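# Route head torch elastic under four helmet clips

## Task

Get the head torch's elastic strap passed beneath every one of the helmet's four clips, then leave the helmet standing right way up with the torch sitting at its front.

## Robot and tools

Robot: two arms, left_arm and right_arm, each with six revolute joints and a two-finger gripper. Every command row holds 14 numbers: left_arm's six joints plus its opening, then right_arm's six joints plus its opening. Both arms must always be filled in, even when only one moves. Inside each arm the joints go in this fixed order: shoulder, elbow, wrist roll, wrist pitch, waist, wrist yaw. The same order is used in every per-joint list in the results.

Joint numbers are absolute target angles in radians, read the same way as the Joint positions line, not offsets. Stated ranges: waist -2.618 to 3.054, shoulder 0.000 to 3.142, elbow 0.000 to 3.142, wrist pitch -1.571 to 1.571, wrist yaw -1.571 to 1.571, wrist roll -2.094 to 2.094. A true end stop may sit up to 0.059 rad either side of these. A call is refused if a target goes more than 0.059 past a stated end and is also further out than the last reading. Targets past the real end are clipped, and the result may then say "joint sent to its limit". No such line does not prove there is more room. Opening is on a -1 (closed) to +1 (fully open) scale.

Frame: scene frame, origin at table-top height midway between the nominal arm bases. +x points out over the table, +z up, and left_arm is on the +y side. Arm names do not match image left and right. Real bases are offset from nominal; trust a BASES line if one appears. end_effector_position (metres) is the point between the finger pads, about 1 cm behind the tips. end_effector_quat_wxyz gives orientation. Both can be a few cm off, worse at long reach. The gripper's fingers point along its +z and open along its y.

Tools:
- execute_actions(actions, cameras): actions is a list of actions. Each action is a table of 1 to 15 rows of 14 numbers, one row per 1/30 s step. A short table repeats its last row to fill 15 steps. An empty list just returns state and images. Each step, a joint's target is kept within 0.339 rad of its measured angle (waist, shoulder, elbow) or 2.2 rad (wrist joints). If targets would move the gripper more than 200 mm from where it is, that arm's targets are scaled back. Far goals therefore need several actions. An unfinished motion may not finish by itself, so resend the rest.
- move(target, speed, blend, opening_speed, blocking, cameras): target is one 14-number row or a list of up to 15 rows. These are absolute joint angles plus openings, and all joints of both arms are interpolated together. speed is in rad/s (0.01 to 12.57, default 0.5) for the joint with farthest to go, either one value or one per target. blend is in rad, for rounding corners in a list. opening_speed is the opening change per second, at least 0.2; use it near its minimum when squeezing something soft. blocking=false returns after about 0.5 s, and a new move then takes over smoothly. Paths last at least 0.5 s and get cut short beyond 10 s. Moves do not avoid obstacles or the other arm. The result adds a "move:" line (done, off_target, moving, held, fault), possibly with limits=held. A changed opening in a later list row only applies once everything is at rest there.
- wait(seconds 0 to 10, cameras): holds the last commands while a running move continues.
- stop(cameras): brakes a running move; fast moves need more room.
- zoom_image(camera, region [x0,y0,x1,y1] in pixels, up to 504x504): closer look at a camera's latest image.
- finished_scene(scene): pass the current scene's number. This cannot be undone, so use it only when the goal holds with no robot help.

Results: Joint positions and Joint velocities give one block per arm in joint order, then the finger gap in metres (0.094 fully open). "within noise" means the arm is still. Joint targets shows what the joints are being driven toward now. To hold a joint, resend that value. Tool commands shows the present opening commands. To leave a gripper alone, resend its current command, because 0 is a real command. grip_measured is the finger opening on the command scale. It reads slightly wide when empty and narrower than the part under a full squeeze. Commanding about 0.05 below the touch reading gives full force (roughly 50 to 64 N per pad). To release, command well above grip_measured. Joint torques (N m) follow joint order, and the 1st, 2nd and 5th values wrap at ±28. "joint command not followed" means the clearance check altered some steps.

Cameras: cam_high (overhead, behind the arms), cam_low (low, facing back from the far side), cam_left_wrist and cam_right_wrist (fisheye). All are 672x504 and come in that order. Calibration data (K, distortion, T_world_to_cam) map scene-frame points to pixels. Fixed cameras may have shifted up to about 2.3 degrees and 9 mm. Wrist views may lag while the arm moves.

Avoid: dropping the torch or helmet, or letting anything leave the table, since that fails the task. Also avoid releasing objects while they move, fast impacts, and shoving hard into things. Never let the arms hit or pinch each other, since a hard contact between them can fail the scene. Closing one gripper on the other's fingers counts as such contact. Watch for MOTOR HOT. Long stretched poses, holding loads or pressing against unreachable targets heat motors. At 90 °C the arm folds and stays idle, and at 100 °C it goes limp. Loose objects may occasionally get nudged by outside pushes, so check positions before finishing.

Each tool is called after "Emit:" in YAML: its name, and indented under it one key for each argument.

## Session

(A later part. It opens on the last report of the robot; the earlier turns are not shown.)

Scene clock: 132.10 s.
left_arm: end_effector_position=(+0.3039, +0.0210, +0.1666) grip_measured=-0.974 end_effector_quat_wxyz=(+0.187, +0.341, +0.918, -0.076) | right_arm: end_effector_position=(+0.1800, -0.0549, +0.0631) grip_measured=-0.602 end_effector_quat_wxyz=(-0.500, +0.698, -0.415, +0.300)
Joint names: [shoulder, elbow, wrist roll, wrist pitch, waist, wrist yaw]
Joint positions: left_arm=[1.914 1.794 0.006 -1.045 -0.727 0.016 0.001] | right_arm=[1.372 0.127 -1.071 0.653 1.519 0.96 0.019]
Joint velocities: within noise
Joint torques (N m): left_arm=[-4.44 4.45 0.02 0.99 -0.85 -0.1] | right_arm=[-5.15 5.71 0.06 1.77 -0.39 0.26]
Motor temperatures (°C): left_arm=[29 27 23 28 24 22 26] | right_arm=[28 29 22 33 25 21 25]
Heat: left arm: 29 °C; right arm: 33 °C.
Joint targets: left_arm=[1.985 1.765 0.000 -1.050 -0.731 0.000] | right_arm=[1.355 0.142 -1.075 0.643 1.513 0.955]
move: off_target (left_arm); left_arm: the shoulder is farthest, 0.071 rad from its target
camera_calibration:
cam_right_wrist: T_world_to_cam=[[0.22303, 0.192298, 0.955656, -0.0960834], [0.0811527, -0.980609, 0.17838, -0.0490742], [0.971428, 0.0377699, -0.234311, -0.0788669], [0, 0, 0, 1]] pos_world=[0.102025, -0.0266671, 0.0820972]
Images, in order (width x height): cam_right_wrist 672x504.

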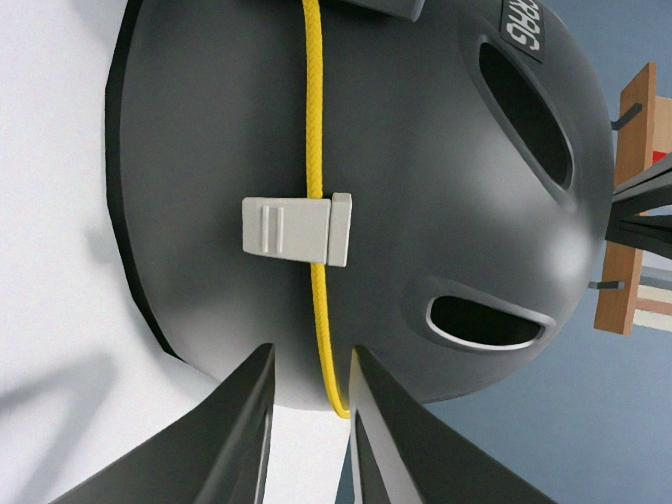

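Emit:
move:
  target: [1.985, 1.765, 0.0, -1.05, -0.731, 0.0, -1.0, 1.165, 0.145, -0.805, 0.2, 1.756, 1.16, -0.6]
  speed: 0.18
  cameras: ["cam_right_wrist", "cam_high"]

Emit:
zoom_image:
  camera: "cam_right_wrist"
  region: [160, 80, 460, 320]

Scene clock: 135.37 s.
left_arm: end_effector_position=(+0.3039, +0.0210, +0.1666) grip_measured=-0.974 end_effector_quat_wxyz=(+0.187, +0.341, +0.918, -0.076) | right_arm: end_effector_position=(+0.1478, -0.0805, +0.0675) grip_measured=-0.602 end_effector_quat_wxyz=(-0.500, +0.700, -0.402, +0.314)
Joint names: [shoulder, elbow, wrist roll, wrist pitch, waist, wrist yaw]
Joint positions: left_arm=[1.914 1.794 0.006 -1.045 -0.727 0.016 0.001] | right_arm=[1.178 0.127 -0.815 0.211 1.751 1.153 0.019]
Joint velocities: within noise
Joint torques (N m): left_arm=[-4.4 4.48 0.04 1 -0.85 -0.12] | right_arm=[-3.44 6.5 0.2 1.46 0.7 0.53]
Motor temperatures (°C): left_arm=[29 27 23 28 24 22 26] | right_arm=[28 29 22 33 25 21 25]
Heat: left arm: 29 °C; right arm: 33 °C.
Joint targets: left_arm=[1.985 1.765 0.000 -1.050 -0.731 0.000] | right_arm=[1.165 0.145 -0.805 0.200 1.756 1.160]
move: off_target (left_arm); left_arm: the shoulder is farthest, 0.071 rad from its target
camera_calibration:
cam_right_wrist: T_world_to_cam=[[0.191262, 0.213099, 0.958127, -0.0820832], [0.0799049, -0.976288, 0.201188, -0.0733371], [0.978281, 0.0380795, -0.203754, -0.0486479], [0, 0, 0, 1]] pos_world=[0.0691507, -0.0522539, 0.0834884]
Images, in order (width x height): cam_high 672x504, cam_right_wrist 672x504.

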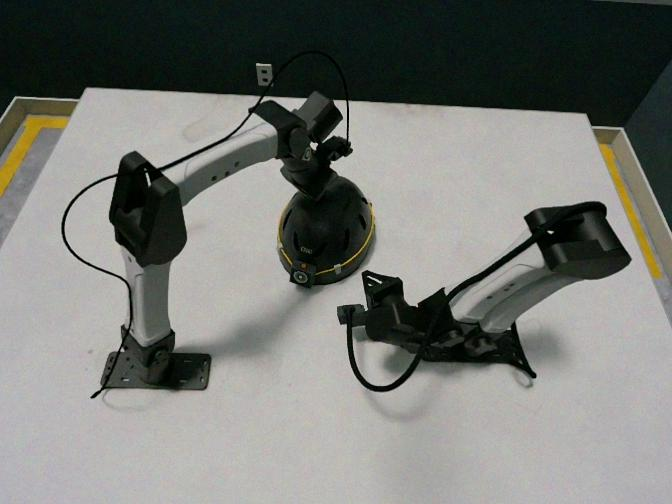

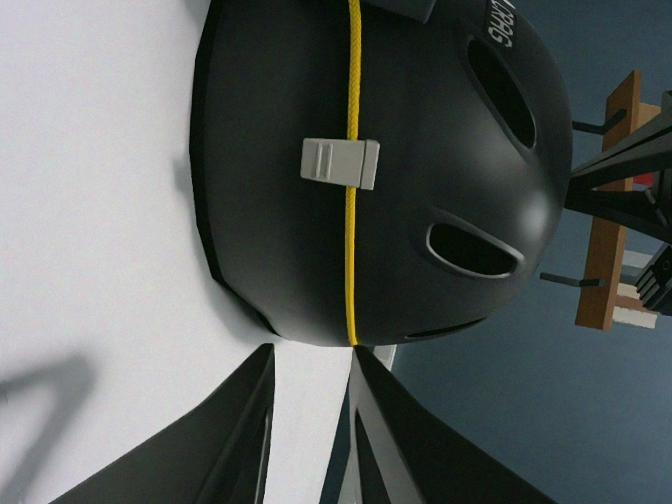

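Scaled by 1.680 from the camera's 672x504 image, which has a finer 960x720 frame.

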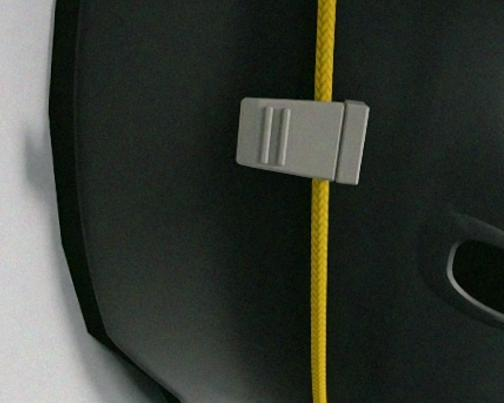

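Emit:
move:
  target:
    - [1.925, 1.79, 0.0, -1.06, -0.731, 0.0, -1.0, 1.0, 0.25, -0.6, 0.1, 1.75, 1.1, -0.6]
    - [1.893, 1.958, 0.0, -1.265, -0.728, 0.0, -1.0, 0.6, 0.3, -0.3, 0.0, 1.5, 0.6, -0.6]
  speed: [0.15, 0.4]

Emit:
zoom_image:
  camera: "cam_low"
  region: [270, 40, 530, 250]

Emit:
zoom_image:
  camera: "cam_high"
  region: [260, 160, 400, 300]

Scene clock: 139.03 s.
left_arm: end_effector_position=(+0.2872, +0.0352, +0.1976) grip_measured=-0.974 end_effector_quat_wxyz=(+0.159, +0.343, +0.924, -0.066) | right_arm: end_effector_position=(+0.1417, -0.0433, +0.1748) grip_measured=-0.602 end_effector_quat_wxyz=(+0.598, -0.506, +0.610, +0.119)
Joint names: [shoulder, elbow, wrist roll, wrist pitch, waist, wrist yaw]
Joint positions: left_arm=[1.911 1.939 0.006 -1.253 -0.727 0.015 0.001] | right_arm=[0.605 0.278 -0.309 0.01 1.505 0.611 0.019]
Joint velocities: within noise
Joint torques (N m): left_arm=[-13.24 8.58 0.01 0.81 -0.55 -0.11] | right_arm=[-0.42 8.85 0.16 2.08 -0.34 0.05]
Motor temperatures (°C): left_arm=[30 27 23 28 24 22 26] | right_arm=[28 29 22 33 25 21 25]
Heat: left arm: 30 °C; right arm: 33 °C.
Joint targets: left_arm=[1.893 1.958 0.000 -1.265 -0.728 0.000] | right_arm=[0.600 0.300 -0.300 0.000 1.500 0.600]
move: done
camera_calibration:
cam_left_wrist: T_world_to_cam=[[-0.629866, -0.772341, 0.0822121, 0.182971], [-0.768362, 0.635072, 0.0793934, 0.215869], [-0.113529, -0.0131615, -0.993447, 0.313802], [0, 0, 0, 1]] pos_world=[0.316738, 0.0083536, 0.279564]
cam_right_wrist: T_world_to_cam=[[0.724069, -0.45535, 0.518055, -0.219045], [-0.0262942, -0.768778, -0.638975, 0.112803], [0.689227, 0.44904, -0.568621, 0.100293], [0, 0, 0, 1]] pos_world=[0.0924451, -0.058057, 0.242585]

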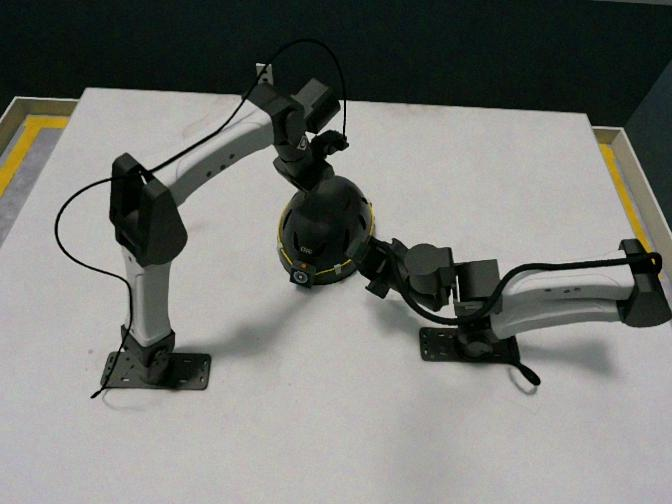

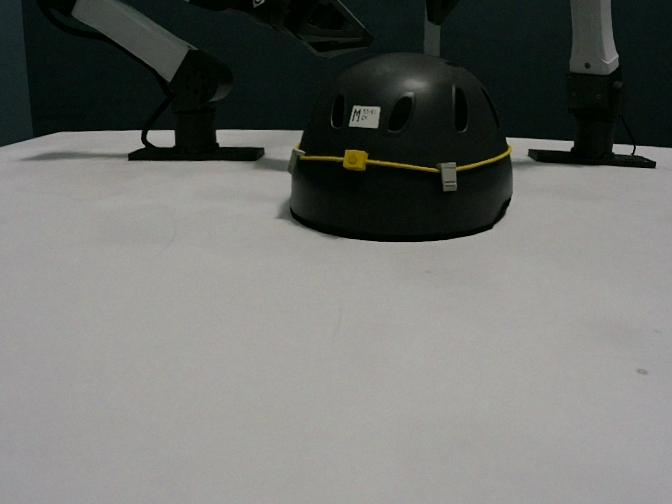

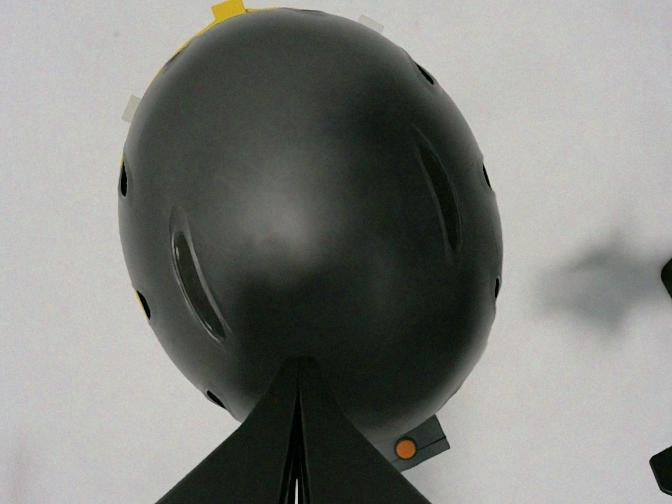

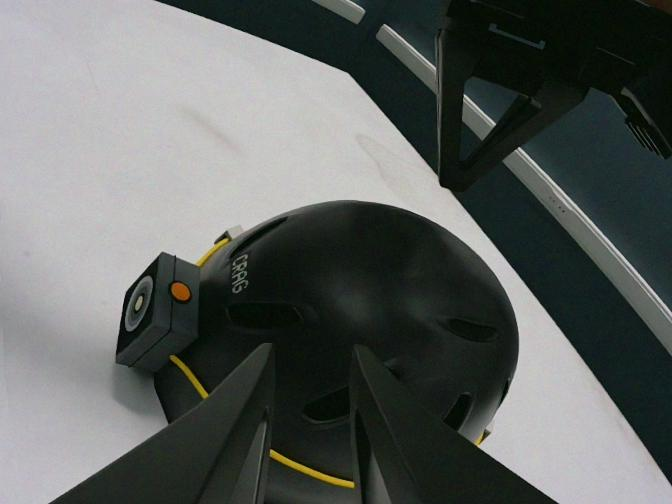

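Scaled by 1.938.

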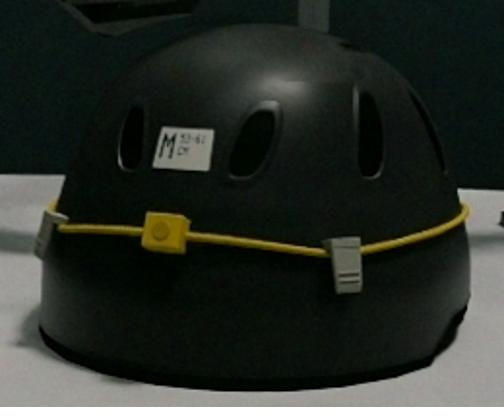

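Scaled by 3.600.

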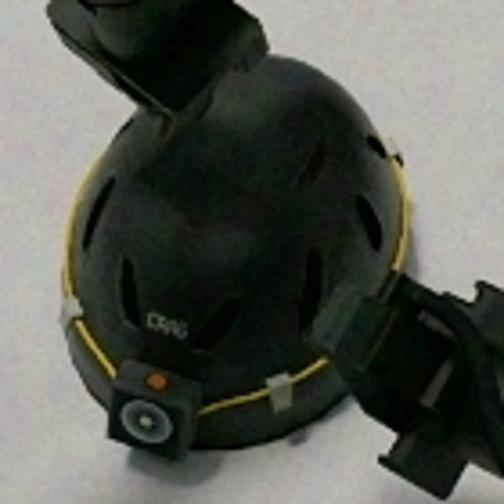

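Emit:
zoom_image:
  camera: "cam_low"
  region: [275, 130, 335, 190]

Emit:
zoom_image:
  camera: "cam_low"
  region: [420, 145, 480, 205]

Emit:
zoom_image:
  camera: "cam_right_wrist"
  region: [400, 360, 560, 480]

Scaled by 8.400.

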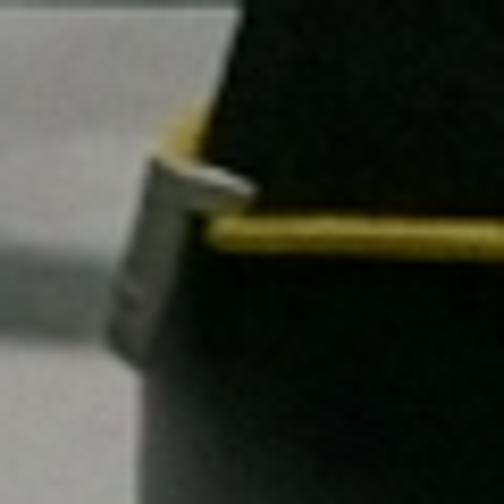

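Scaled by 8.400.

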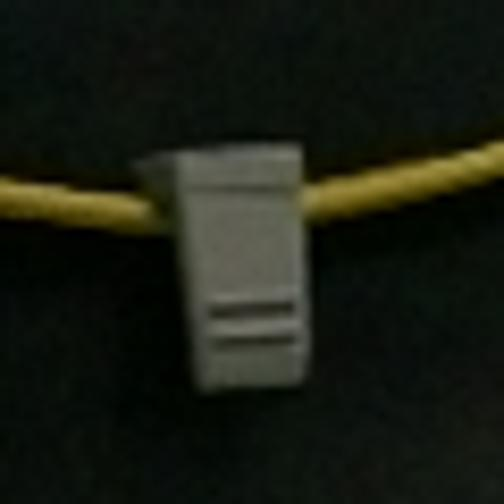

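Scaled by 3.150 from the camera's 672x504 image, which has a finer 960x720 frame.

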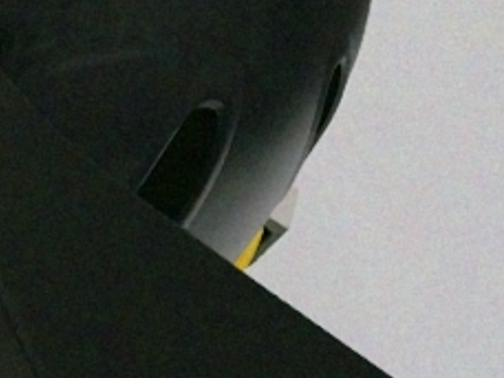

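Emit:
move:
  target:
    - [1.3, 1.2, 0.0, -0.7, -0.5, 0.1, -1.0, 0.5, 0.3, -0.1, -0.1, 1.3, 0.3, -0.6]
    - [0.7, 0.4, 0.0, -0.2, -0.5, 0.2, -1.0, 0.4, 0.3, 0.0, -0.3, 1.158, 0.1, -0.6]
  speed: 0.7
  blend: 0.15

Emit:
zoom_image:
  camera: "cam_left_wrist"
  region: [160, 180, 500, 434]

Emit:
zoom_image:
  camera: "cam_right_wrist"
  region: [180, 200, 520, 454]

Scene clock: 142.50 s.
left_arm: end_effector_position=(+0.1944, +0.1587, +0.1535) grip_measured=-0.974 end_effector_quat_wxyz=(+0.474, +0.252, +0.821, -0.196) | right_arm: end_effector_position=(+0.1439, -0.0706, +0.1459) grip_measured=-0.601 end_effector_quat_wxyz=(+0.477, -0.445, +0.711, +0.263)
Joint names: [shoulder, elbow, wrist roll, wrist pitch, waist, wrist yaw]
Joint positions: left_arm=[0.706 0.409 0.006 -0.206 -0.506 0.184 0.001] | right_arm=[0.408 0.278 -0.007 -0.291 1.163 0.109 0.019]
Joint velocities: within noise
Joint torques (N m): left_arm=[-1.21 7.04 0.03 1.83 -0.09 0.22] | right_arm=[0.32 8.85 0.12 2.14 -0.34 0]
Motor temperatures (°C): left_arm=[30 28 23 28 24 22 26] | right_arm=[27 30 22 34 25 21 25]
Heat: left arm: 30 °C; right arm: 34 °C.
Joint targets: left_arm=[0.700 0.400 0.000 -0.200 -0.500 0.200] | right_arm=[0.400 0.300 0.000 -0.300 1.158 0.100]
move: done
camera_calibration:
cam_left_wrist: T_world_to_cam=[[-0.614123, -0.774192, 0.153232, 0.209732], [-0.679091, 0.419453, -0.602408, 0.191062], [0.402106, -0.474011, -0.783342, 0.201721], [0, 0, 0, 1]] pos_world=[0.177437, 0.177849, 0.240976]
cam_right_wrist: T_world_to_cam=[[0.875748, -0.467938, 0.118745, -0.182578], [-0.289711, -0.706147, -0.646083, 0.116684], [0.386178, 0.531404, -0.753974, 0.171078], [0, 0, 0, 1]] pos_world=[0.12763, -0.0939511, 0.226056]

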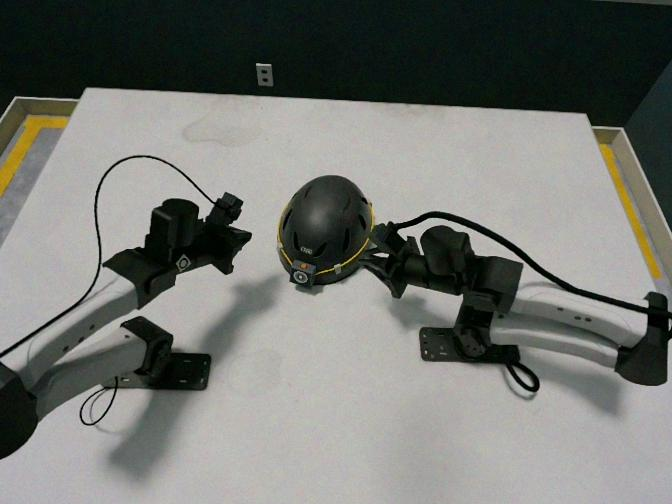

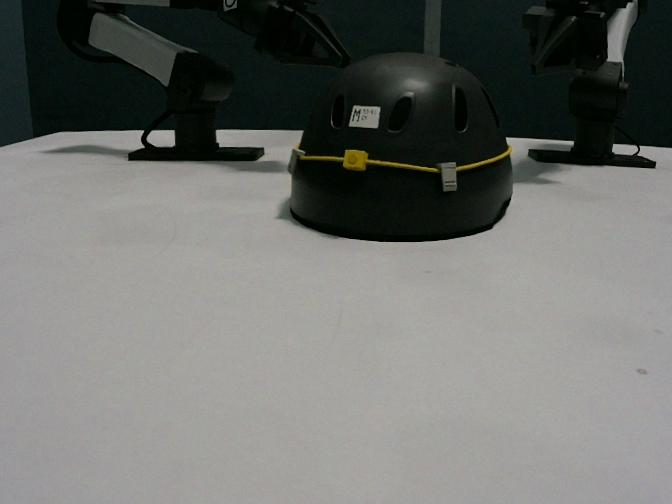

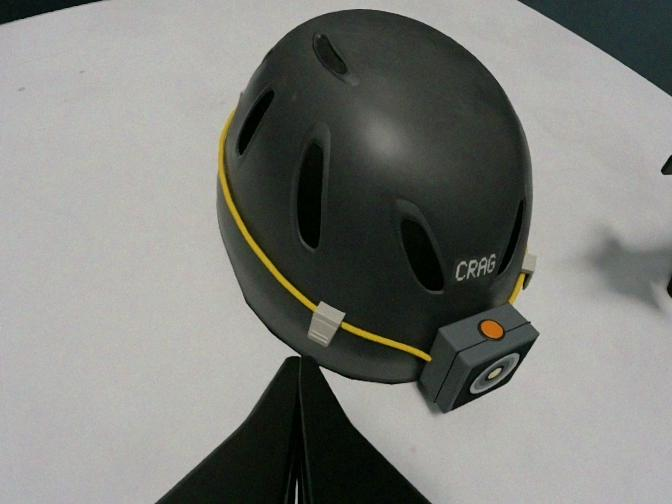

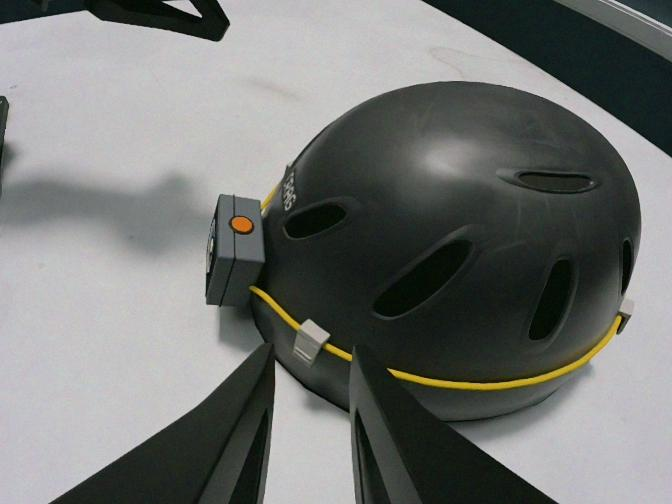

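Scaled by 1.482 from the camera's 672x504 image, which has a finer 960x720 frame.

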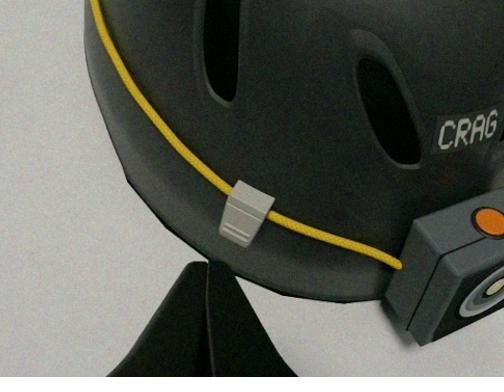

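Scaled by 1.482 from the camera's 672x504 image, which has a finer 960x720 frame.

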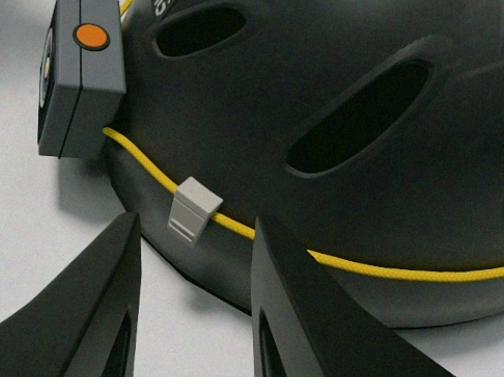

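Emit:
finished_scene:
  scene: 1

The scene is finished: the task was done.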